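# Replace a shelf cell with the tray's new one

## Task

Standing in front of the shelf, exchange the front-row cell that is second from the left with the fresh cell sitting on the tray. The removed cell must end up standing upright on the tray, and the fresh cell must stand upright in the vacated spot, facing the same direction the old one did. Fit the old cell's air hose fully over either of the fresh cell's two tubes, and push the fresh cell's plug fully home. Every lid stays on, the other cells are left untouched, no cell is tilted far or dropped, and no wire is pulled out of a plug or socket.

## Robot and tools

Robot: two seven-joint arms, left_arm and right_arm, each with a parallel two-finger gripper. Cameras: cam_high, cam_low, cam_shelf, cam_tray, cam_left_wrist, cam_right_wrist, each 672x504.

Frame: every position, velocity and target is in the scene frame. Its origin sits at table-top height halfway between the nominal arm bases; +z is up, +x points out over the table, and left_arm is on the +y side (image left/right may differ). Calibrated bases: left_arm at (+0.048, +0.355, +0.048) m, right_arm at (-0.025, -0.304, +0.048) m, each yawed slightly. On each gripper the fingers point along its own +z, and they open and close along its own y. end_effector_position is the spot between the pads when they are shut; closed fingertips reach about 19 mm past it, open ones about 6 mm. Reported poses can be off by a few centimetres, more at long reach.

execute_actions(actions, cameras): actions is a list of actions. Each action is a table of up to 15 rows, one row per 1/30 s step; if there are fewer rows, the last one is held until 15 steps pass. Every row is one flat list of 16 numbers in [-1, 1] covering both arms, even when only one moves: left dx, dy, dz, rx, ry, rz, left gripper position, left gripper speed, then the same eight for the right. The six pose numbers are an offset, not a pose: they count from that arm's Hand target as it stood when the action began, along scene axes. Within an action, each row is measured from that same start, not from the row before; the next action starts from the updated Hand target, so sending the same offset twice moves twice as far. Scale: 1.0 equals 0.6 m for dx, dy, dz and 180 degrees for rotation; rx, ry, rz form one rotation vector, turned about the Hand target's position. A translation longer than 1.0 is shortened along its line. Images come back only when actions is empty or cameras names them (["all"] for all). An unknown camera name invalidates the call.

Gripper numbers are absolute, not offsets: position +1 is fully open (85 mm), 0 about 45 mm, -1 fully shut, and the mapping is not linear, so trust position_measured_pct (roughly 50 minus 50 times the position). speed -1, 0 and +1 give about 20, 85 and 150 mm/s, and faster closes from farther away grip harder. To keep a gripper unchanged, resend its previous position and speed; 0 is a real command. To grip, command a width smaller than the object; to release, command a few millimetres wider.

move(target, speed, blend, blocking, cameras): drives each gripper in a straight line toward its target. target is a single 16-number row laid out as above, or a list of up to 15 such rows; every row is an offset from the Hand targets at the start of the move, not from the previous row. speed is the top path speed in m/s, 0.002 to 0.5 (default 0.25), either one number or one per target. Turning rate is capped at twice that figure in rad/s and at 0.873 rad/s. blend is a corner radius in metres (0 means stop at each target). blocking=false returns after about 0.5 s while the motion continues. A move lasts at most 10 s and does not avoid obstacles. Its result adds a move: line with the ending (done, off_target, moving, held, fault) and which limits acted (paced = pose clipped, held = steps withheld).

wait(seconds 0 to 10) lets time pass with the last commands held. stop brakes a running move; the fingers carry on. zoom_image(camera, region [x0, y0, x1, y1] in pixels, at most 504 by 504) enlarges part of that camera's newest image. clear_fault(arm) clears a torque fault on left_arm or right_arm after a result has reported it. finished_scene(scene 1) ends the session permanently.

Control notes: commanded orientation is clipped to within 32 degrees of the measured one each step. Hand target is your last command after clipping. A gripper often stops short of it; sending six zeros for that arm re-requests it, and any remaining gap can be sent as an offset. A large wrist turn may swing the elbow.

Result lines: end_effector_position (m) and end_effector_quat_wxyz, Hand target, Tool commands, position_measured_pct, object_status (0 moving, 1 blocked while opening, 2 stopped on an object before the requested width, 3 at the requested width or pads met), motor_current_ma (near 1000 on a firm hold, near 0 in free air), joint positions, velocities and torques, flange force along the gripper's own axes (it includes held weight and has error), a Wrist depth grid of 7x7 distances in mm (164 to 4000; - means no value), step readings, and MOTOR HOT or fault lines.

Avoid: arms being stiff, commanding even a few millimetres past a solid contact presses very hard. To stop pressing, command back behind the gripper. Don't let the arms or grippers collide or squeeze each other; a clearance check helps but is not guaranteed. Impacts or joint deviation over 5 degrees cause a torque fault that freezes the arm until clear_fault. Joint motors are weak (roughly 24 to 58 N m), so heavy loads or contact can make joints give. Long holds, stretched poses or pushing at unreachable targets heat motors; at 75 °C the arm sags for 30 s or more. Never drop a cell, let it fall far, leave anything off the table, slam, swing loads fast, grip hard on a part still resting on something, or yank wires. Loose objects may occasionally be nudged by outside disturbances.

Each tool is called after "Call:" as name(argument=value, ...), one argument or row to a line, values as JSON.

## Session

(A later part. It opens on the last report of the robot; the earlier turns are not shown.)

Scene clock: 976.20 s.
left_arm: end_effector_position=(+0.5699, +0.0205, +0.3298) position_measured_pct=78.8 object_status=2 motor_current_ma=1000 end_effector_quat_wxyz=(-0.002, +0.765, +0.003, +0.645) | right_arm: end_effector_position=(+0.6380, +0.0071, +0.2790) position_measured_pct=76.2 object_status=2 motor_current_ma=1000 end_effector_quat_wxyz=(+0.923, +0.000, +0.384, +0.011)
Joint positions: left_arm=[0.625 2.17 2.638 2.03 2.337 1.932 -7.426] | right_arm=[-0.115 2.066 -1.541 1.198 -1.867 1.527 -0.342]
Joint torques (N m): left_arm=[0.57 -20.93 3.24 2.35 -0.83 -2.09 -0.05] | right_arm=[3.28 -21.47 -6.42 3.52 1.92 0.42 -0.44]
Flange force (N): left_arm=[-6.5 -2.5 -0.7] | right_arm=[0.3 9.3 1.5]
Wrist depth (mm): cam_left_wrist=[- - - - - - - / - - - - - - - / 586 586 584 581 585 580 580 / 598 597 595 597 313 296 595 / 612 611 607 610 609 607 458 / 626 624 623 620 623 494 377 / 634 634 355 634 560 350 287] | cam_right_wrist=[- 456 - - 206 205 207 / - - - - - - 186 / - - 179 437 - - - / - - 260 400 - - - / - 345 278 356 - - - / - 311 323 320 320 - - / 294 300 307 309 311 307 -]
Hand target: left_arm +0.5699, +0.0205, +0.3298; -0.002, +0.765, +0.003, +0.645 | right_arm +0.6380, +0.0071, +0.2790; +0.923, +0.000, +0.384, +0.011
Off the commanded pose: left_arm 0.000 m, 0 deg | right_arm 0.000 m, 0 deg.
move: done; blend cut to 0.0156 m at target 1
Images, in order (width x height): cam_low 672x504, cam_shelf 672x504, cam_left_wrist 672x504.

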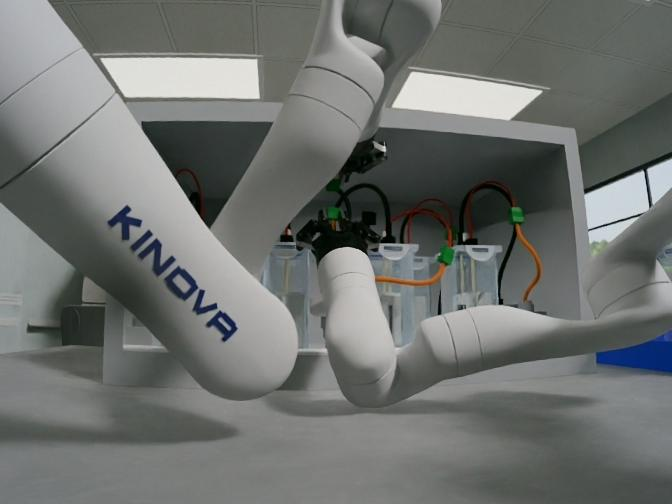

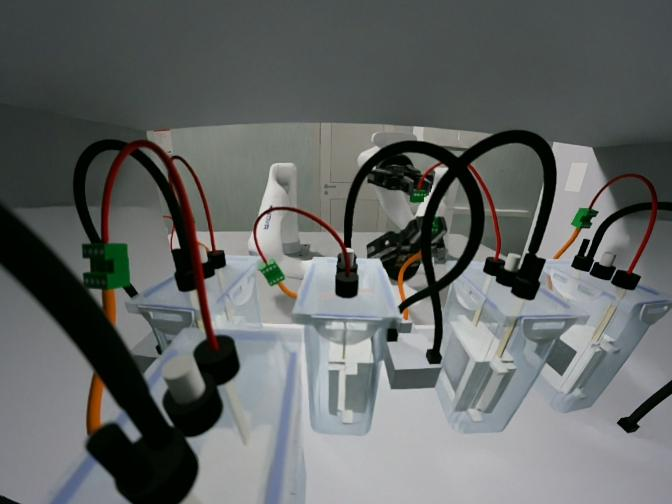

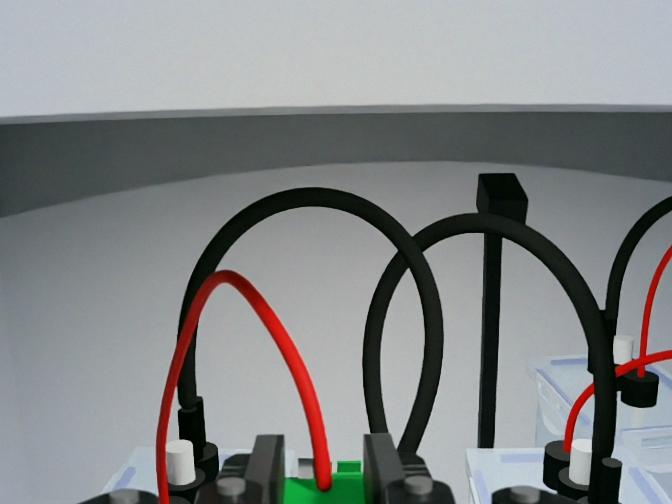

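Call:
move(
  target=[
    [0.1218, -0.0092, 0.005, 0, 0, 0, -0.75, -1, 0, 0, 0, 0, 0, 0, -0.7, -1],
  ],
  speed=0.06,
  cameras=["cam_shelf", "cam_left_wrist"],
)

Call:
zoom_image(
  camera="cam_shelf",
  region=[410, 170, 480, 240],
)

Scene clock: 984.30 s.
left_arm: end_effector_position=(+0.6430, +0.0150, +0.3328) position_measured_pct=78.8 object_status=2 motor_current_ma=1000 end_effector_quat_wxyz=(-0.002, +0.765, +0.002, +0.645) | right_arm: end_effector_position=(+0.6380, +0.0071, +0.2790) position_measured_pct=76.2 object_status=2 motor_current_ma=1000 end_effector_quat_wxyz=(+0.923, +0.000, +0.384, +0.011)
Joint positions: left_arm=[0.547 2.146 2.695 1.864 2.458 1.758 -7.355] | right_arm=[-0.115 2.066 -1.541 1.198 -1.867 1.527 -0.342]
Joint torques (N m): left_arm=[0.34 -22.54 3.47 3.72 -1.03 -1.98 0] | right_arm=[3.3 -21.45 -6.46 3.53 1.89 0.39 -0.4]
Flange force (N): left_arm=[-5.7 -1.9 -1.4] | right_arm=[0.5 9.3 1.4]
Wrist depth (mm): cam_left_wrist=[- - - - - - - / - - - - - - - / - - - - - - - / 523 524 520 520 520 402 522 / 535 533 536 534 260 470 370 / 547 546 548 550 546 472 360 / 563 560 556 556 556 554 350] | cam_right_wrist=[- 456 - - 206 205 207 / - - - - - - 185 / - - 179 436 - - - / - - 260 398 - - - / - 344 279 356 - - - / - 311 322 319 321 322 - / 294 300 306 307 311 307 -]
Hand target: left_arm +0.6430, +0.0150, +0.3328; -0.002, +0.765, +0.003, +0.645 | right_arm +0.6380, +0.0071, +0.2790; +0.923, +0.000, +0.384, +0.011
Off the commanded pose: left_arm 0.000 m, 0 deg | right_arm 0.000 m, 0 deg.
move: done
Images, in order (width x height): cam_shelf 672x504, cam_left_wrist 672x504.

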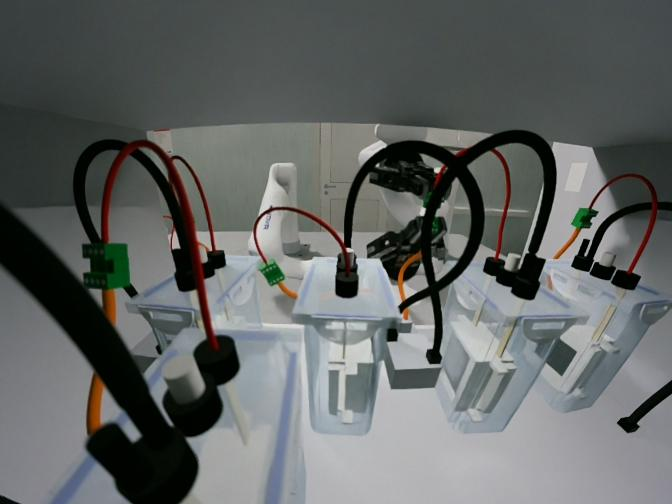

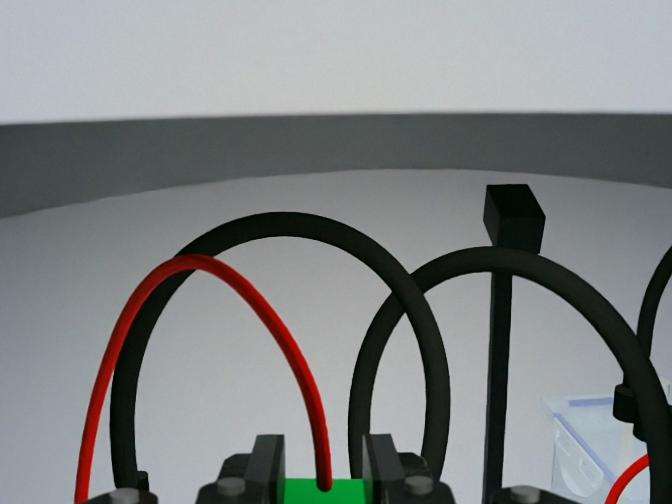

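Scaled by 7.200 from the camera's 672x504 image, which has a finer 960x720 frame.

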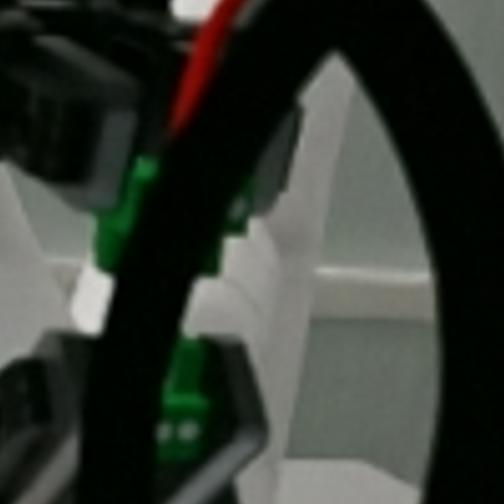

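Call:
move(
  target=[
    [0.0, -0.0042, -0.0125, 0, 0, 0, -0.75, -1, 0, 0, 0, 0, 0, 0, -0.7, -1],
  ],
  speed=0.04,
  cameras=["cam_shelf"],
)

Call:
zoom_image(
  camera="cam_shelf",
  region=[410, 170, 480, 240],
)

Scene clock: 989.20 s.
left_arm: end_effector_position=(+0.6430, +0.0124, +0.3253) position_measured_pct=78.8 object_status=2 motor_current_ma=1000 end_effector_quat_wxyz=(-0.002, +0.764, +0.002, +0.645) | right_arm: end_effector_position=(+0.6380, +0.0071, +0.2790) position_measured_pct=76.2 object_status=2 motor_current_ma=1000 end_effector_quat_wxyz=(+0.923, +0.000, +0.384, +0.011)
Joint positions: left_arm=[0.548 2.161 2.69 1.86 2.451 1.747 -7.342] | right_arm=[-0.115 2.066 -1.541 1.198 -1.867 1.527 -0.342]
Joint torques (N m): left_arm=[0.37 -22.68 3.44 3.72 -1.17 -1.91 -0.09] | right_arm=[3.32 -21.51 -6.45 3.42 1.88 0.43 -0.46]
Flange force (N): left_arm=[-6.2 -2.5 -1.3] | right_arm=[-0.1 9.1 1.3]
Wrist depth (mm): cam_left_wrist=[- - - - - - - / - - - 507 506 507 506 / 514 513 511 511 514 508 514 / 523 519 522 525 520 403 520 / 536 536 537 532 531 465 368 / 548 546 546 547 548 471 359 / 560 557 557 556 555 555 340] | cam_right_wrist=[- 458 - - 205 205 207 / - - - - - - 185 / - - 179 436 - - - / - - 260 398 - - - / - 345 279 355 - - - / - 310 322 320 320 322 - / 294 300 307 309 310 307 -]
Hand target: left_arm +0.6430, +0.0124, +0.3253; -0.002, +0.765, +0.002, +0.645 | right_arm +0.6380, +0.0071, +0.2790; +0.923, +0.000, +0.384, +0.011
Off the commanded pose: left_arm 0.000 m, 0 deg | right_arm 0.000 m, 0 deg.
move: done
Images, in order (width x height): cam_shelf 672x504.

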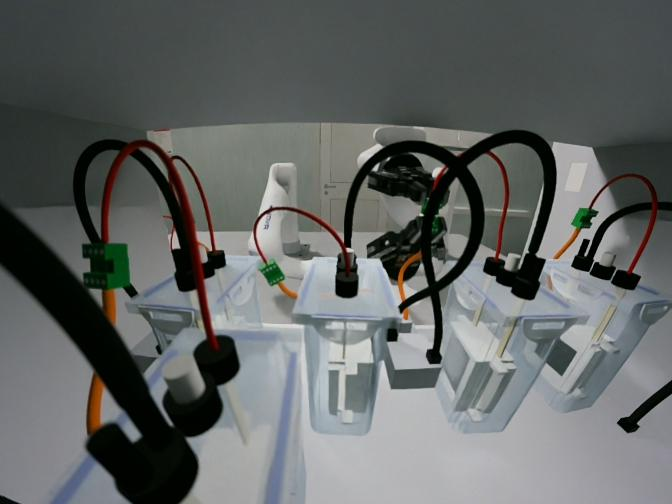

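Scaled by 7.200 from the camera's 672x504 image, which has a finer 960x720 frame.

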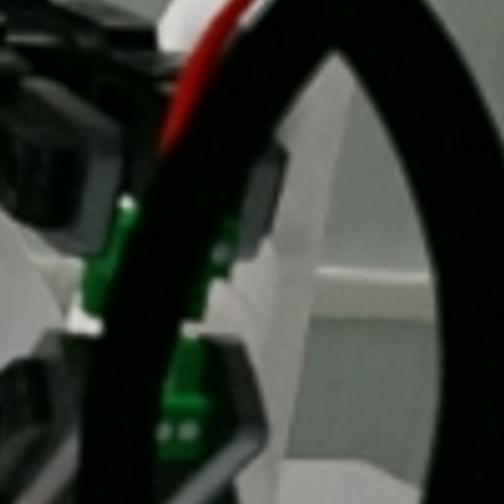

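Call:
move(
  target=[
    [0.0, -0.0017, 0, 0, 0, 0, -0.75, -1, 0, 0, 0, 0, 0, 0, -0.7, -1],
    [0.0, -0.0017, -0.01, 0, 0, 0, -0.75, -1, 0, 0, 0, 0, 0, 0, -0.7, -1],
  ],
  speed=0.02,
  cameras=["cam_shelf", "cam_left_wrist"],
)

Call:
zoom_image(
  camera="cam_shelf",
  region=[410, 170, 480, 240],
)

Scene clock: 992.80 s.
left_arm: end_effector_position=(+0.6430, +0.0114, +0.3193) position_measured_pct=78.8 object_status=2 motor_current_ma=1000 end_effector_quat_wxyz=(-0.002, +0.764, +0.003, +0.645) | right_arm: end_effector_position=(+0.6380, +0.0072, +0.2789) position_measured_pct=76.2 object_status=2 motor_current_ma=1000 end_effector_quat_wxyz=(+0.923, +0.000, +0.384, +0.011)
Joint positions: left_arm=[0.548 2.174 2.687 1.859 2.446 1.738 -7.333] | right_arm=[-0.115 2.066 -1.541 1.198 -1.867 1.527 -0.342]
Joint torques (N m): left_arm=[0.48 -15.1 3.9 0.51 0.57 0.86 -0.1] | right_arm=[2.97 -28.67 -8.83 4.91 4.36 1.03 -0.34]
Flange force (N): left_arm=[4.6 -3.0 -3.9] | right_arm=[8.0 8.8 -5.7]
Wrist depth (mm): cam_left_wrist=[- - - - - - - / 505 503 504 503 504 507 505 / 513 513 510 510 513 508 513 / 525 520 522 522 246 224 520 / 536 533 536 531 530 465 374 / 546 545 546 545 545 468 358 / 559 553 555 554 556 556 341] | cam_right_wrist=[- 458 - - 206 - 210 / - 497 - - - - 188 / - - 181 439 - - 169 / - - 254 394 - - - / - 352 275 363 - - - / - 272 324 321 322 - - / 295 302 308 309 311 308 -]
Hand target: left_arm +0.6430, +0.0114, +0.3193; -0.002, +0.765, +0.003, +0.645 | right_arm +0.6380, +0.0072, +0.2790; +0.923, +0.000, +0.384, +0.011
Off the commanded pose: left_arm 0.000 m, 0 deg | right_arm 0.000 m, 0 deg.
move: done
Images, in order (width x height): cam_shelf 672x504, cam_left_wrist 672x504.

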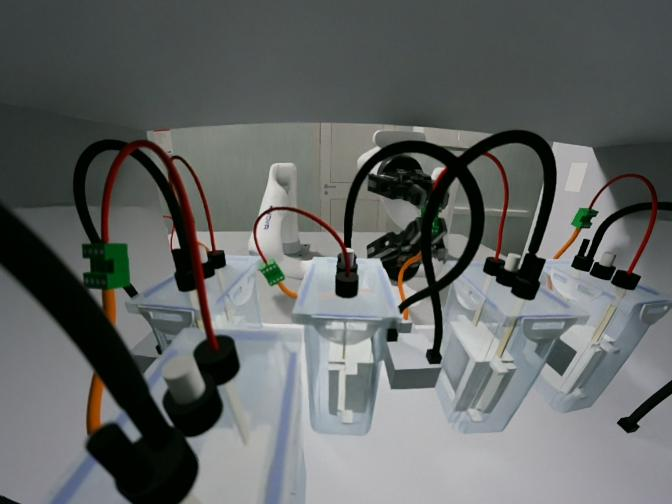

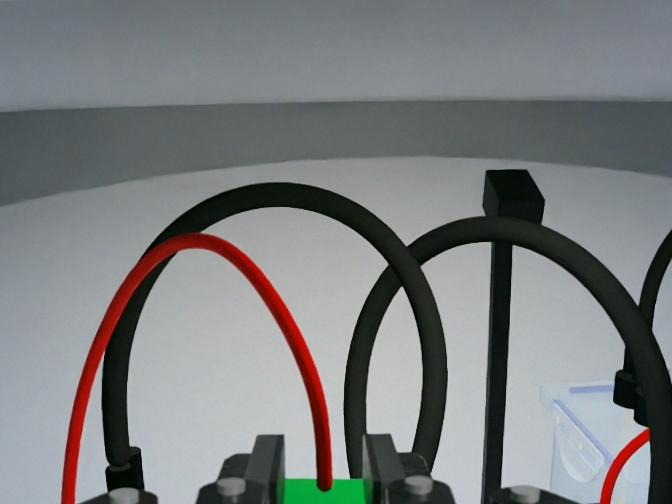

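Scaled by 7.200 from the camera's 672x504 image, which has a finer 960x720 frame.

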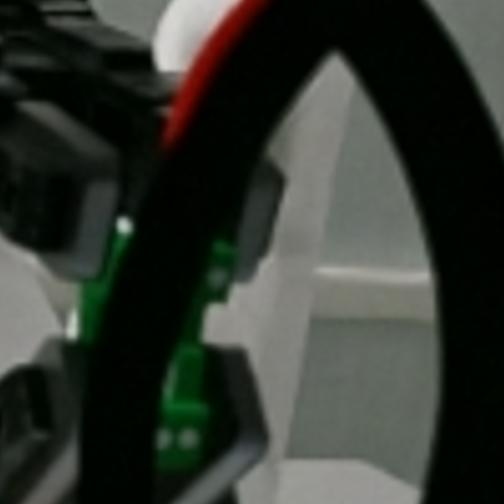

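Call:
move(
  target=[
    [0.0, 0, 0.0025, 0, 0, 0, -0.75, -1, 0, 0, 0, 0, 0, 0, -0.7, -1],
    [0.005, 0, 0.0025, 0, 0, 0, -0.75, -1, 0, 0, 0, 0, 0, 0, -0.7, -1],
    [0.005, 0, -0.0015, 0, 0, 0, -0.75, -1, 0, 0, 0, 0, 0, 0, -0.7, -1],
  ],
  speed=0.02,
  cameras=["cam_shelf"],
)

Call:
zoom_image(
  camera="cam_shelf",
  region=[410, 170, 480, 240],
)

Scene clock: 997.03 s.
left_arm: end_effector_position=(+0.6460, +0.0114, +0.3184) position_measured_pct=78.8 object_status=2 motor_current_ma=1000 end_effector_quat_wxyz=(-0.002, +0.764, +0.002, +0.645) | right_arm: end_effector_position=(+0.6380, +0.0071, +0.2791) position_measured_pct=76.2 object_status=2 motor_current_ma=1000 end_effector_quat_wxyz=(+0.923, +0.000, +0.384, +0.011)
Joint positions: left_arm=[0.545 2.175 2.688 1.853 2.45 1.73 -7.329] | right_arm=[-0.115 2.066 -1.541 1.198 -1.867 1.527 -0.342]
Joint torques (N m): left_arm=[-0.03 -14.91 4.08 0.26 0.64 0.81 -0.07] | right_arm=[2.83 -28.79 -8.75 5.27 4.64 1.09 -0.31]
Flange force (N): left_arm=[4.9 -2.8 -5.4] | right_arm=[9.4 9.5 -5.1]
Wrist depth (mm): cam_left_wrist=[- - - - - - - / 503 505 503 504 503 504 502 / 510 512 509 510 511 507 510 / 522 519 520 520 245 226 516 / 532 532 533 527 528 461 383 / 543 543 545 544 543 465 355 / 556 552 552 551 551 550 332] | cam_right_wrist=[- 457 - - 206 205 205 / - 495 - - - - 188 / - - 180 439 - - 169 / - - 259 401 - - - / - 346 274 364 - - - / - 270 324 321 322 - - / 295 302 308 310 312 309 -]
Hand target: left_arm +0.6460, +0.0114, +0.3183; -0.002, +0.765, +0.002, +0.645 | right_arm +0.6380, +0.0072, +0.2790; +0.923, +0.000, +0.384, +0.011
Off the commanded pose: left_arm 0.000 m, 0 deg | right_arm 0.000 m, 0 deg.
move: done
Images, in order (width x height): cam_shelf 672x504.

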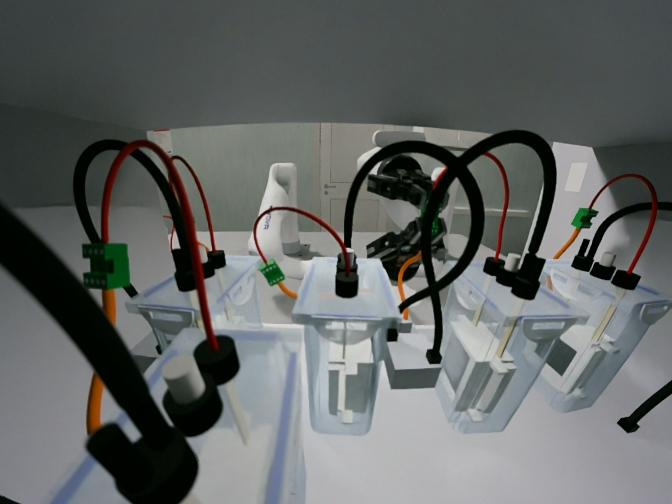

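Scaled by 7.200 from the camera's 672x504 image, which has a finer 960x720 frame.

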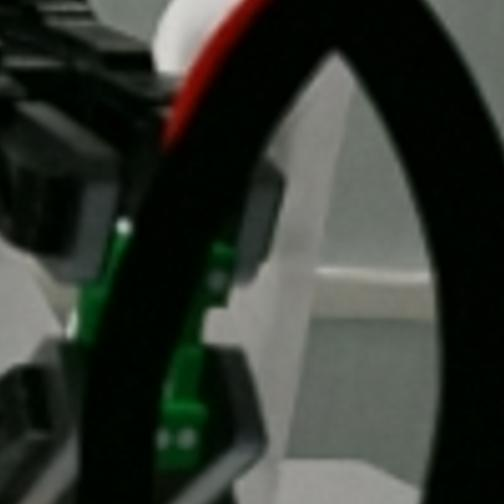

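Call:
zoom_image(
  camera="cam_shelf",
  region=[418, 195, 453, 245],
)

Scaled by 10.080 from the camera's 672x504 image, which has a finer 960x720 frame.

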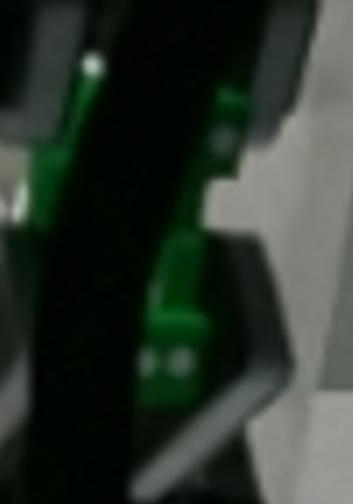

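Call:
move(
  target=[
    [0.0, 0, 0.0045, 0, 0, 0, -0.75, -1, 0, 0, 0, 0, 0, 0, -0.7, -1],
    [-0.003, -0.003, 0.0045, 0, 0, 0, -0.75, -1, 0, 0, 0, 0, 0, 0, -0.7, -1],
    [-0.003, -0.003, 0.0, 0, 0, 0, -0.75, -1, 0, 0, 0, 0, 0, 0, -0.7, -1],
  ],
  speed=0.02,
  cameras=["cam_shelf"],
)

Call:
zoom_image(
  camera="cam_shelf",
  region=[418, 195, 453, 245],
)

Scene clock: 1004.97 s.
left_arm: end_effector_position=(+0.6442, +0.0096, +0.3184) position_measured_pct=78.8 object_status=2 motor_current_ma=1000 end_effector_quat_wxyz=(-0.002, +0.764, +0.002, +0.645) | right_arm: end_effector_position=(+0.6380, +0.0072, +0.2790) position_measured_pct=76.2 object_status=2 motor_current_ma=1000 end_effector_quat_wxyz=(+0.923, +0.000, +0.384, +0.011)
Joint positions: left_arm=[0.549 2.174 2.686 1.852 2.446 1.733 -7.327] | right_arm=[-0.115 2.066 -1.54 1.198 -1.867 1.527 -0.342]
Joint torques (N m): left_arm=[0.42 -15.18 3.88 0.5 0.6 0.82 -0.17] | right_arm=[2.81 -28.76 -8.86 5.07 4.39 1.08 -0.31]
Flange force (N): left_arm=[4.5 -3.0 -4.1] | right_arm=[8.6 8.7 -5.6]
Wrist depth (mm): cam_left_wrist=[- - - - - - - / 504 504 504 503 505 502 501 / 514 512 509 510 512 507 512 / 524 522 521 521 244 223 518 / 533 530 533 530 528 528 384 / 545 544 544 543 542 468 355 / 556 553 553 551 553 552 340] | cam_right_wrist=[- 458 - - 206 - 210 / - 495 - - - - 188 / - - 179 439 - - 170 / - - 254 393 - - - / - 346 275 362 - - - / - 312 324 321 322 - - / 295 302 309 310 312 309 -]
Hand target: left_arm +0.6442, +0.0096, +0.3184; -0.002, +0.764, +0.002, +0.645 | right_arm +0.6380, +0.0072, +0.2790; +0.923, +0.000, +0.384, +0.011
Off the commanded pose: left_arm 0.000 m, 0 deg | right_arm 0.000 m, 0 deg.
move: done
Images, in order (width x height): cam_shelf 672x504.

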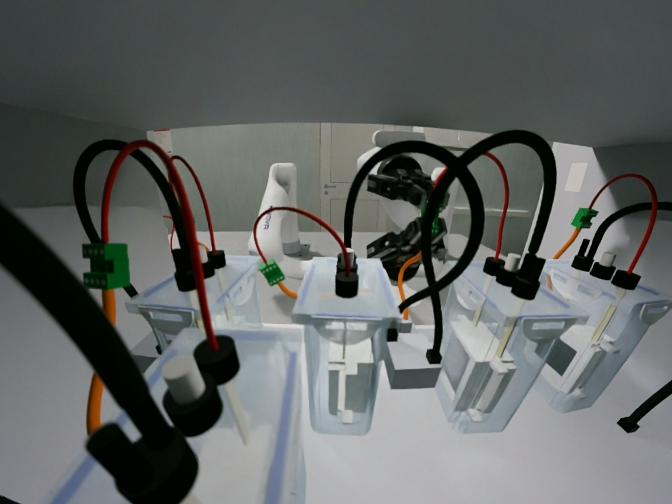

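Scaled by 10.080 from the camera's 672x504 image, which has a finer 960x720 frame.

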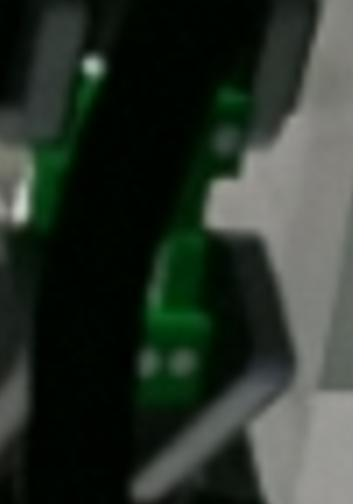

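Call:
move(
  target=[
    [0.0, 0, -0.007, 0, 0, 0, -0.75, -1, 0, 0, 0, 0, 0, 0, -0.7, -1],
  ],
  speed=0.02,
  cameras=["cam_shelf"],
)

Call:
zoom_image(
  camera="cam_shelf",
  region=[418, 195, 453, 245],
)

Scene clock: 1008.37 s.
left_arm: end_effector_position=(+0.6442, +0.0096, +0.3142) position_measured_pct=78.8 object_status=2 motor_current_ma=1000 end_effector_quat_wxyz=(-0.002, +0.764, +0.003, +0.645) | right_arm: end_effector_position=(+0.6380, +0.0072, +0.2790) position_measured_pct=76.2 object_status=2 motor_current_ma=1000 end_effector_quat_wxyz=(+0.923, +0.000, +0.384, +0.011)
Joint positions: left_arm=[0.548 2.184 2.684 1.853 2.443 1.727 -7.322] | right_arm=[-0.115 2.066 -1.54 1.198 -1.867 1.527 -0.342]
Joint torques (N m): left_arm=[1.01 -11.09 3.67 -0.9 1.63 2.18 -0.15] | right_arm=[2.93 -32.33 -10.15 5.39 5.39 1.18 -0.31]
Flange force (N): left_arm=[10.8 -3.3 -4.2] | right_arm=[11.0 8.3 -10.1]
Wrist depth (mm): cam_left_wrist=[- - - - - - - / 507 505 505 505 504 506 503 / 514 514 512 508 512 507 511 / 525 517 519 520 244 223 518 / 534 530 531 529 528 528 381 / 542 542 541 542 541 469 358 / 556 549 553 551 551 549 340] | cam_right_wrist=[- 459 - - 207 - 210 / - 496 - - - - 189 / - - 177 440 - - 171 / - - 254 396 - - - / - 347 274 364 - - - / - 271 325 322 323 - - / 296 302 309 310 313 309 -]
Hand target: left_arm +0.6442, +0.0096, +0.3142; -0.002, +0.765, +0.002, +0.645 | right_arm +0.6380, +0.0072, +0.2790; +0.923, +0.000, +0.384, +0.011
Off the commanded pose: left_arm 0.000 m, 0 deg | right_arm 0.000 m, 0 deg.
move: done
Images, in order (width x height): cam_shelf 672x504.

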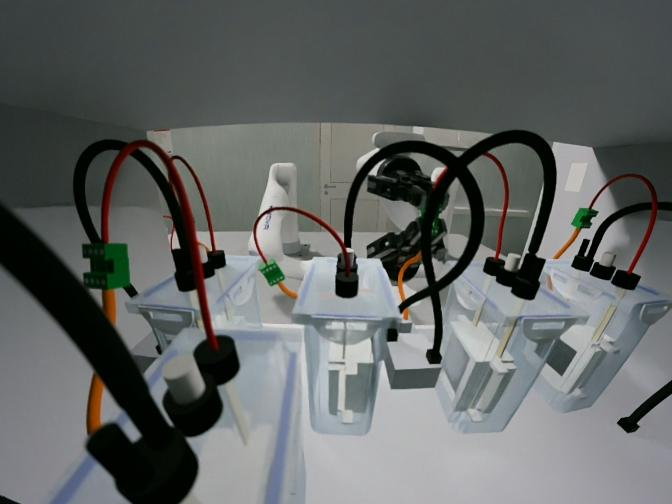

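Scaled by 10.080 from the camera's 672x504 image, which has a finer 960x720 frame.

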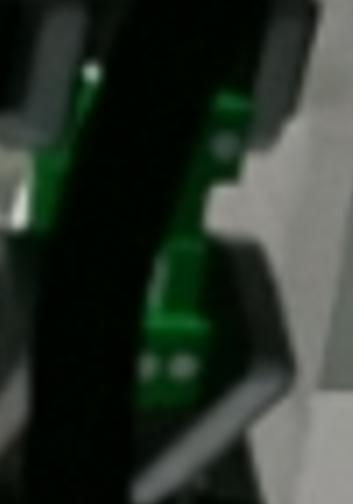

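Call:
move(
  target=[
    [0.0, 0, 0.013, 0, 0, 0, -0.75, -1, 0, 0, 0, 0, 0, 0, -0.7, -1],
    [-0.0078, 0.000, 0.013, 0, 0, 0, -0.75, -1, 0, 0, 0, 0, 0, 0, -0.7, -1],
  ],
  speed=0.03,
  cameras=["cam_shelf"],
)

Call:
zoom_image(
  camera="cam_shelf",
  region=[418, 195, 453, 245],
)

Scene clock: 1014.23 s.
left_arm: end_effector_position=(+0.6395, +0.0096, +0.3220) position_measured_pct=78.8 object_status=2 motor_current_ma=1000 end_effector_quat_wxyz=(-0.002, +0.764, +0.003, +0.645) | right_arm: end_effector_position=(+0.6380, +0.0071, +0.2790) position_measured_pct=76.2 object_status=2 motor_current_ma=1000 end_effector_quat_wxyz=(+0.923, +0.000, +0.384, +0.011)
Joint positions: left_arm=[0.555 2.168 2.685 1.861 2.442 1.749 -7.335] | right_arm=[-0.115 2.066 -1.54 1.198 -1.867 1.527 -0.342]
Joint torques (N m): left_arm=[0.83 -19.79 3.39 2.88 -0.38 -0.81 -0.06] | right_arm=[3.3 -24.62 -7.64 4.03 2.64 0.55 -0.36]
Flange force (N): left_arm=[-1.9 -2.4 -1.0] | right_arm=[3.6 9.0 -2.4]
Wrist depth (mm): cam_left_wrist=[- - - - - - - / 509 508 507 507 505 504 504 / 516 518 513 514 512 509 512 / 528 523 525 524 258 231 520 / 540 536 538 536 531 533 375 / 551 551 550 549 547 476 359 / 563 560 558 557 559 554 345] | cam_right_wrist=[- 459 - 473 206 183 209 / - - - 502 - 180 190 / - - 226 446 - - - / - 386 268 399 - - - / - 350 284 357 - - - / 239 310 322 320 321 - 326 / 294 301 307 309 311 - 311]
Hand target: left_arm +0.6395, +0.0096, +0.3220; -0.002, +0.765, +0.002, +0.645 | right_arm +0.6380, +0.0072, +0.2790; +0.923, +0.000, +0.384, +0.011
Off the commanded pose: left_arm 0.000 m, 0 deg | right_arm 0.000 m, 0 deg.
move: done
Images, in order (width x height): cam_shelf 672x504.

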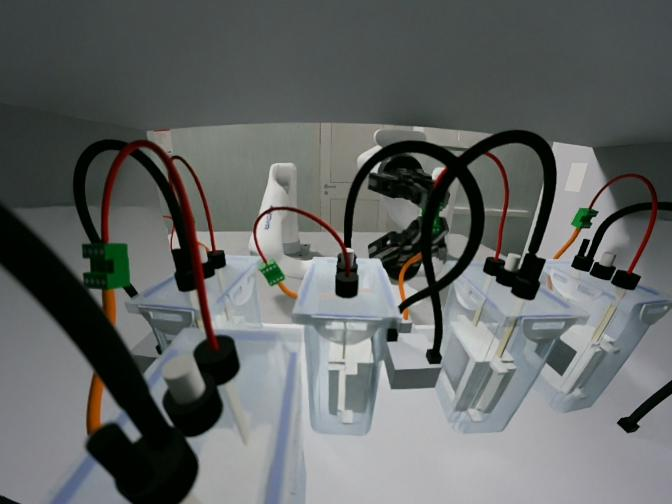

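Scaled by 10.080 from the camera's 672x504 image, which has a finer 960x720 frame.

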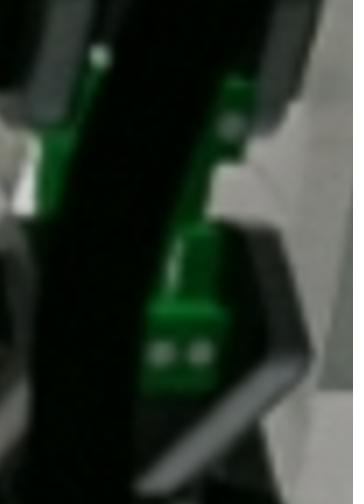

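Call:
move(
  target=[
    [0.0, 0, -0.01, 0, 0, 0, -0.75, -1, 0, 0, 0, 0, 0, 0, -0.7, -1],
  ],
  speed=0.02,
  cameras=["cam_shelf"],
)

Call:
zoom_image(
  camera="cam_shelf",
  region=[418, 195, 453, 245],
)

Scene clock: 1017.60 s.
left_arm: end_effector_position=(+0.6395, +0.0096, +0.3160) position_measured_pct=78.8 object_status=2 motor_current_ma=1000 end_effector_quat_wxyz=(-0.002, +0.765, +0.002, +0.645) | right_arm: end_effector_position=(+0.6380, +0.0072, +0.2789) position_measured_pct=76.2 object_status=2 motor_current_ma=1000 end_effector_quat_wxyz=(+0.923, +0.000, +0.384, +0.011)
Joint positions: left_arm=[0.553 2.182 2.682 1.863 2.438 1.741 -7.328] | right_arm=[-0.115 2.066 -1.54 1.198 -1.867 1.527 -0.342]
Joint torques (N m): left_arm=[-0.06 -14.1 4.07 0.23 0.6 1.35 -0.16] | right_arm=[3.28 -29.85 -9.53 5.34 4.63 1.39 -0.28]
Flange force (N): left_arm=[6.0 -2.0 -3.9] | right_arm=[10.7 9.9 -6.6]
Wrist depth (mm): cam_left_wrist=[- - - - - - - / 510 508 509 508 505 505 505 / 518 516 514 512 514 510 513 / 528 523 524 525 246 227 519 / 538 535 536 534 530 534 374 / 550 547 547 545 544 476 365 / 561 557 558 553 555 478 346] | cam_right_wrist=[- 458 - 472 210 184 211 / - - - - - 183 193 / - - 183 449 - 169 170 / - 381 269 400 - - - / - 352 282 363 - - - / 240 313 324 322 324 - 328 / 296 302 308 310 313 - 312]
Hand target: left_arm +0.6395, +0.0096, +0.3160; -0.002, +0.765, +0.002, +0.645 | right_arm +0.6380, +0.0072, +0.2790; +0.923, +0.000, +0.384, +0.011
Off the commanded pose: left_arm 0.000 m, 0 deg | right_arm 0.000 m, 0 deg.
move: done
Images, in order (width x height): cam_shelf 672x504.

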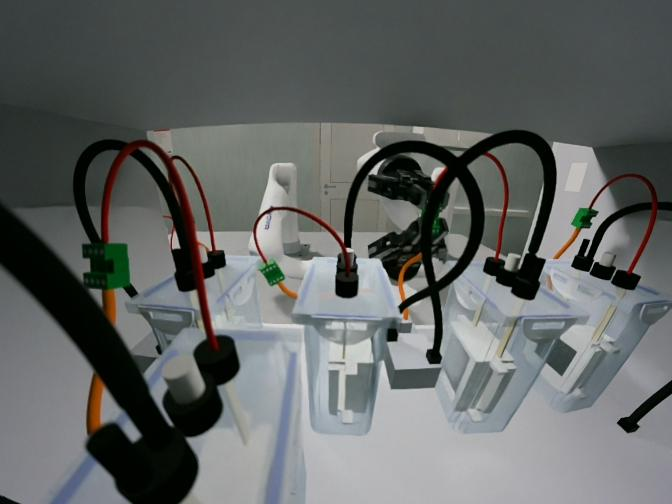

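Scaled by 10.080 from the camera's 672x504 image, which has a finer 960x720 frame.

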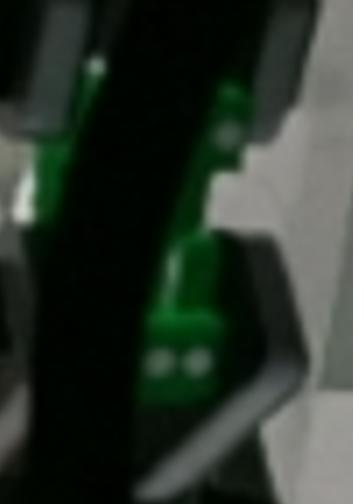

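Call:
wait(
  seconds=0,
  cameras=["cam_low", "cam_high"],
)

Call:
zoom_image(
  camera="cam_low",
  region=[305, 160, 375, 230],
)

Call:
zoom_image(
  camera="cam_low",
  region=[140, 170, 210, 240],
)

Call:
zoom_image(
  camera="cam_high",
  region=[280, 210, 350, 280],
)

Scene clock: 1020.37 s.
left_arm: end_effector_position=(+0.6395, +0.0096, +0.3160) position_measured_pct=78.8 object_status=2 motor_current_ma=1000 end_effector_quat_wxyz=(-0.002, +0.765, +0.002, +0.645) | right_arm: end_effector_position=(+0.6380, +0.0072, +0.2790) position_measured_pct=76.2 object_status=2 motor_current_ma=1000 end_effector_quat_wxyz=(+0.923, +0.000, +0.384, +0.011)
Joint positions: left_arm=[0.553 2.182 2.682 1.863 2.438 1.741 -7.328] | right_arm=[-0.115 2.066 -1.54 1.198 -1.867 1.527 -0.342]
Joint torques (N m): left_arm=[0.01 -13.98 4.21 0.14 0.64 1.35 -0.13] | right_arm=[3.28 -29.94 -9.57 5.13 4.69 1.43 -0.33]
Flange force (N): left_arm=[6.2 -2.2 -4.2] | right_arm=[9.7 9.3 -6.9]
Wrist depth (mm): cam_left_wrist=[- - - - - - - / 506 508 509 505 507 505 506 / 517 517 514 512 515 510 514 / 526 520 525 522 247 227 518 / 538 535 538 535 531 534 374 / 549 547 550 548 546 477 366 / 560 555 556 553 554 478 346] | cam_right_wrist=[- 458 - 472 210 184 211 / - - - - - 183 192 / - - 183 448 - 169 169 / - 381 269 401 - - - / - 352 282 363 - - - / 241 312 324 321 324 - 328 / 296 303 308 310 312 - 312]
Hand target: left_arm +0.6395, +0.0096, +0.3160; -0.002, +0.765, +0.002, +0.645 | right_arm +0.6380, +0.0072, +0.2790; +0.923, +0.000, +0.384, +0.011
Tool commands: left_gripper/position=-0.75 left_gripper/speed=-1.0 right_gripper/position=-0.7 right_gripper/speed=-1.0
Off the commanded pose: left_arm 0.000 m, 0 deg | right_arm 0.000 m, 0 deg.
Images, in order (width x height): cam_high 672x504, cam_low 672x504.

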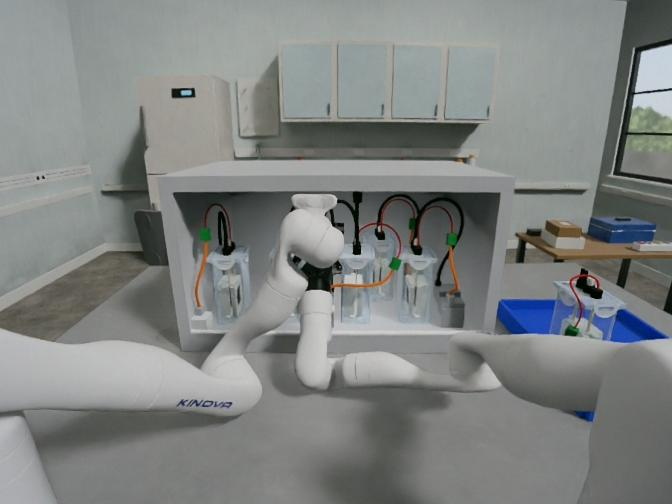

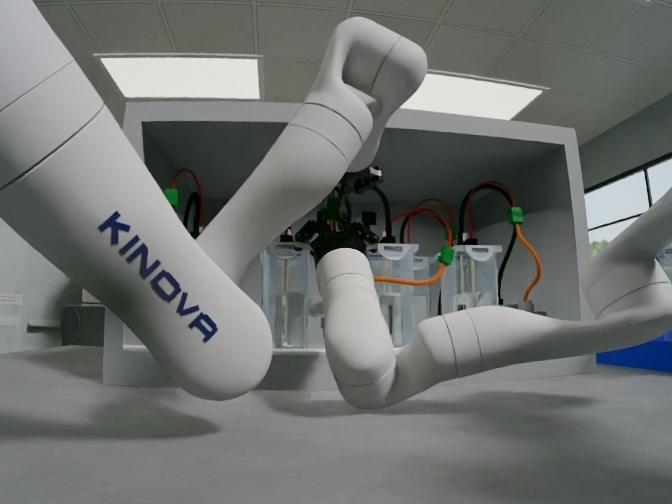

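Scaled by 7.200 from the camera's 672x504 image, which has a finer 960x720 frame.

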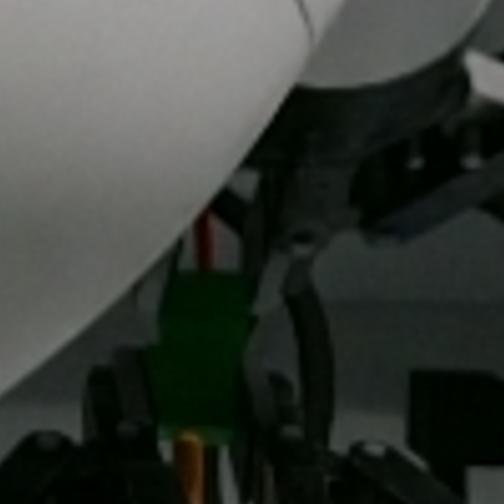

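Scaled by 7.200 from the camera's 672x504 image, which has a finer 960x720 frame.

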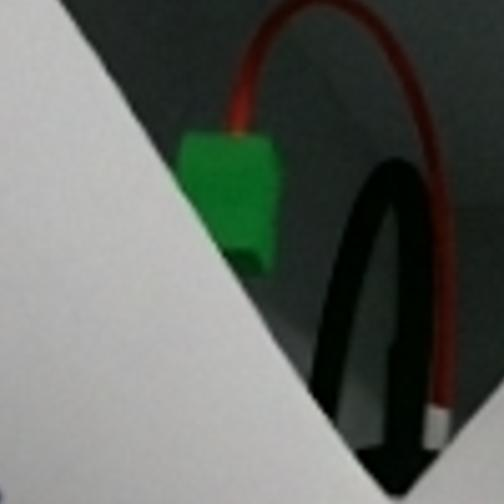

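Scaled by 7.200 from the camera's 672x504 image, which has a finer 960x720 frame.

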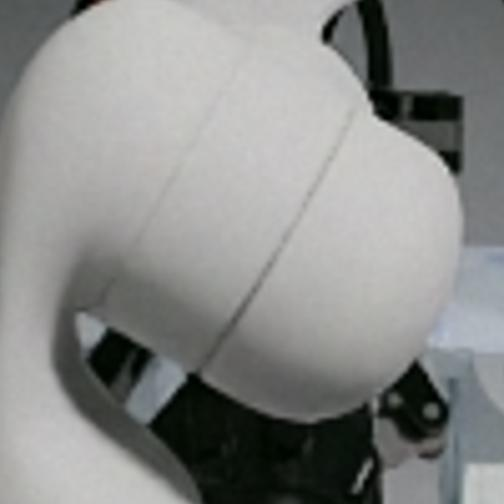

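Call:
zoom_image(
  camera="cam_low",
  region=[318, 192, 350, 224],
)

Scaled by 15.750 from the camera's 672x504 image, which has a finer 960x720 frame.

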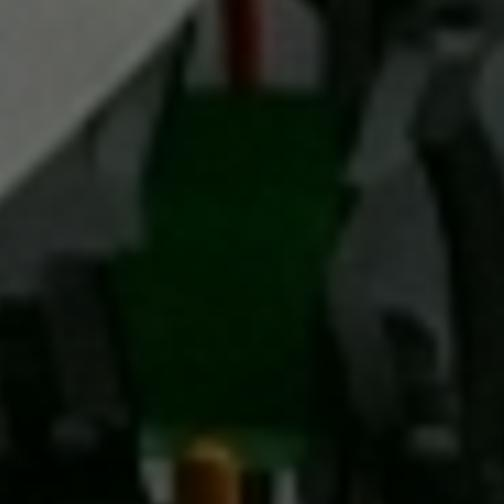

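Call:
zoom_image(
  camera="cam_low",
  region=[312, 184, 358, 230],
)

Scaled by 10.957 from the camera's 672x504 image, which has a finer 960x720 frame.

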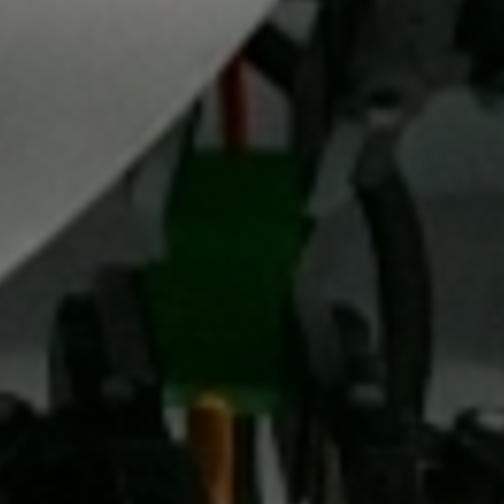

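Call:
move(
  target=[
    [0.0, 0, 0.009, 0, 0, 0, -0.75, -1, 0, 0, 0, 0, 0, 0, -0.7, -1],
    [0.0, 0.003, 0.009, 0, 0, 0, -0.75, -1, 0, 0, 0, 0, 0, 0, -0.7, -1],
    [0.0, 0.003, 0.0, 0, 0, 0, -0.75, -1, 0, 0, 0, 0, 0, 0, -0.7, -1],
  ],
  speed=0.03,
  cameras=["cam_shelf", "cam_low"],
)

Call:
zoom_image(
  camera="cam_shelf",
  region=[418, 195, 453, 245],
)

Call:
zoom_image(
  camera="cam_low",
  region=[312, 184, 358, 230],
)

Scene clock: 1029.07 s.
left_arm: end_effector_position=(+0.6395, +0.0114, +0.3160) position_measured_pct=78.8 object_status=2 motor_current_ma=1000 end_effector_quat_wxyz=(-0.002, +0.765, +0.002, +0.645) | right_arm: end_effector_position=(+0.6380, +0.0071, +0.2789) position_measured_pct=76.2 object_status=2 motor_current_ma=1000 end_effector_quat_wxyz=(+0.923, +0.000, +0.384, +0.011)
Joint positions: left_arm=[0.551 2.183 2.682 1.868 2.439 1.742 -7.331] | right_arm=[-0.115 2.066 -1.54 1.198 -1.867 1.527 -0.342]
Joint torques (N m): left_arm=[-0.19 -13.76 4.27 -0.07 0.57 1.37 -0.08] | right_arm=[3.17 -30.11 -9.56 5.27 4.87 1.45 -0.37]
Flange force (N): left_arm=[6.5 -2.4 -4.8] | right_arm=[10.1 9.4 -6.8]
Wrist depth (mm): cam_left_wrist=[- - - - - - - / 509 509 508 508 506 507 507 / 517 517 514 513 518 512 514 / 527 239 525 526 249 228 519 / 537 533 536 535 533 535 375 / 549 546 548 545 544 479 359 / 561 558 558 553 555 478 350] | cam_right_wrist=[- 463 - 472 210 206 215 / - 496 - 502 - 185 193 / - - 219 441 - 169 170 / - 381 266 401 - - - / - 352 283 364 - - - / 239 312 324 322 323 - 328 / 296 302 309 310 312 - 312]
Hand target: left_arm +0.6395, +0.0114, +0.3159; -0.002, +0.765, +0.002, +0.645 | right_arm +0.6380, +0.0072, +0.2790; +0.923, +0.000, +0.384, +0.011
Off the commanded pose: left_arm 0.000 m, 0 deg | right_arm 0.000 m, 0 deg.
move: done
Images, in order (width x height): cam_low 672x504, cam_shelf 672x504.

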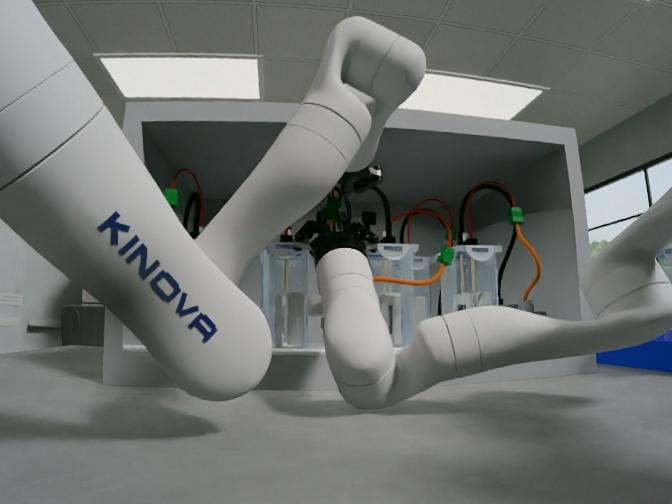

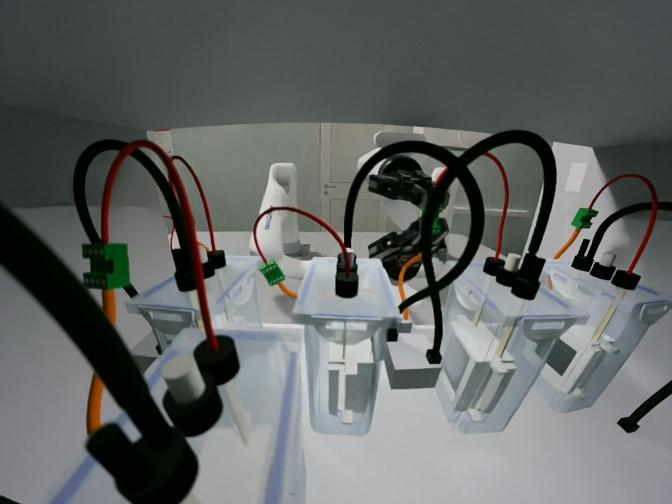

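Scaled by 10.080 from the camera's 672x504 image, which has a finer 960x720 frame.

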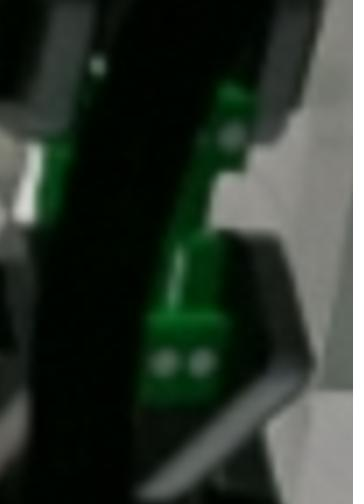

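Scaled by 10.957 from the camera's 672x504 image, which has a finer 960x720 frame.

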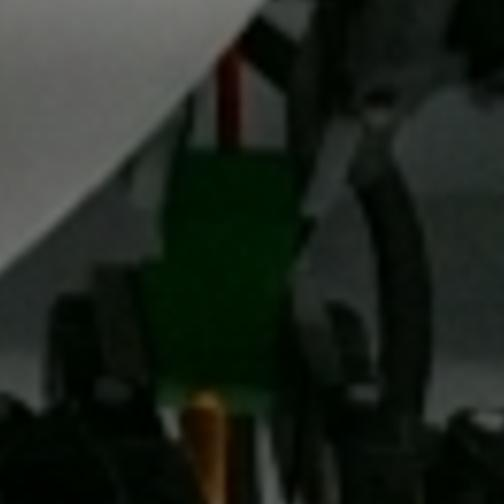

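Call:
move(
  target=[
    [0.0, 0.0, 0.025, 0, 0, 0, -0.75, -1, 0, 0, 0, 0, 0, 0, -0.7, -1],
  ],
  speed=0.03,
  cameras=["cam_shelf", "cam_low"],
)

Call:
zoom_image(
  camera="cam_shelf",
  region=[418, 185, 453, 245],
)

Call:
zoom_image(
  camera="cam_low",
  region=[312, 174, 358, 230],
)

Scene clock: 1031.90 s.
left_arm: end_effector_position=(+0.6395, +0.0114, +0.3309) position_measured_pct=78.8 object_status=2 motor_current_ma=1000 end_effector_quat_wxyz=(-0.002, +0.765, +0.002, +0.645) | right_arm: end_effector_position=(+0.6380, +0.0072, +0.2792) position_measured_pct=76.2 object_status=2 motor_current_ma=1000 end_effector_quat_wxyz=(+0.923, +0.000, +0.383, +0.011)
Joint positions: left_arm=[0.555 2.148 2.69 1.863 2.449 1.762 -7.35] | right_arm=[-0.115 2.065 -1.54 1.198 -1.867 1.527 -0.342]
Joint torques (N m): left_arm=[0.37 -22.54 3.44 3.64 -1.12 -1.95 -0.02] | right_arm=[2.97 -22.09 -6.59 3.97 2.18 0.53 -0.47]
Flange force (N): left_arm=[-5.8 -2.4 -1.4] | right_arm=[1.9 9.3 1.3]
Wrist depth (mm): cam_left_wrist=[- - - - - - - / - - - - - - - / 520 521 518 516 517 513 514 / 529 527 242 521 520 401 522 / 539 535 539 539 264 532 375 / 551 549 551 547 542 542 376 / 564 557 560 556 553 556 356] | cam_right_wrist=[- 461 - 473 207 181 212 / - - - 504 - 183 189 / - - 235 436 - - - / - 384 267 391 - - - / - 349 284 356 - - - / 240 310 323 323 321 - 325 / 294 300 306 307 310 - 309]
Hand target: left_arm +0.6395, +0.0114, +0.3310; -0.002, +0.765, +0.002, +0.645 | right_arm +0.6380, +0.0072, +0.2790; +0.923, +0.000, +0.384, +0.011
Off the commanded pose: left_arm 0.000 m, 0 deg | right_arm 0.000 m, 0 deg.
move: done
Images, in order (width x height): cam_low 672x504, cam_shelf 672x504.

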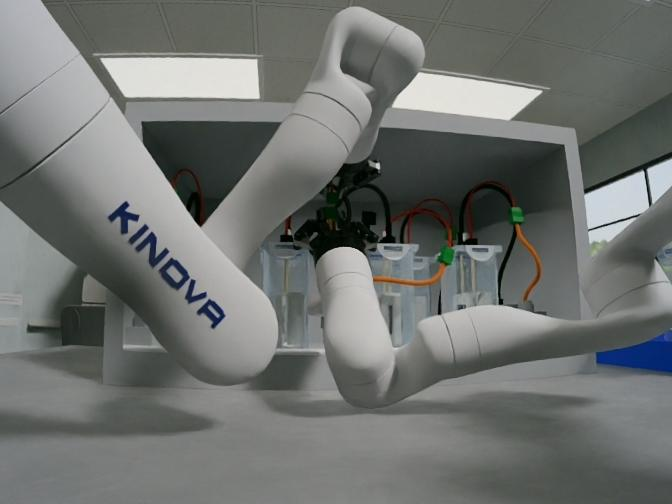

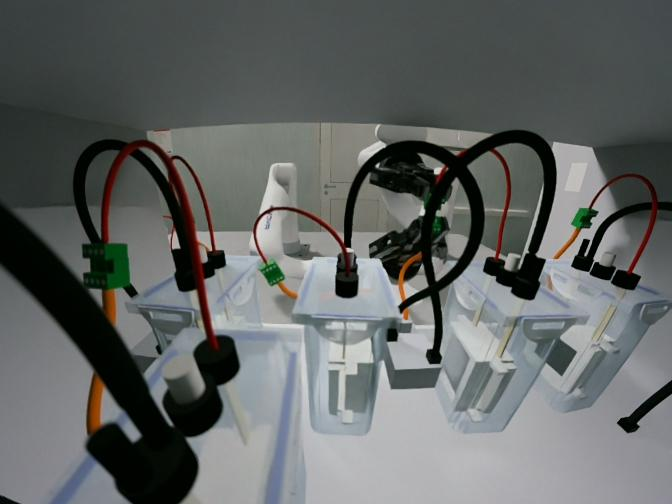

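Scaled by 8.400 from the camera's 672x504 image, which has a finer 960x720 frame.

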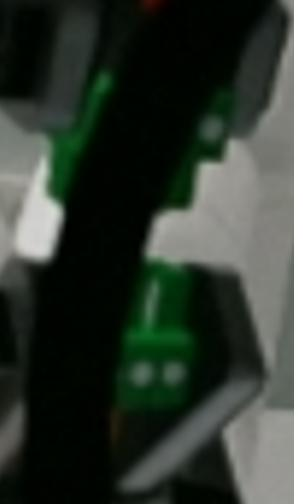

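Scaled by 9.000 from the camera's 672x504 image, which has a finer 960x720 frame.

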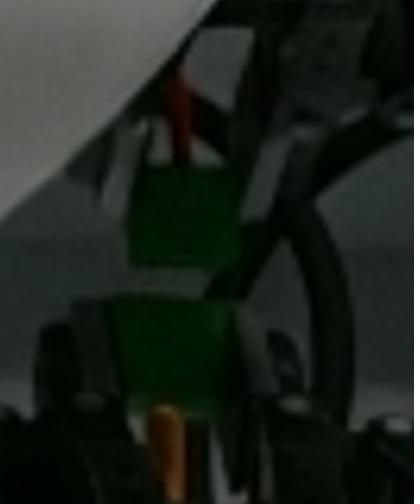

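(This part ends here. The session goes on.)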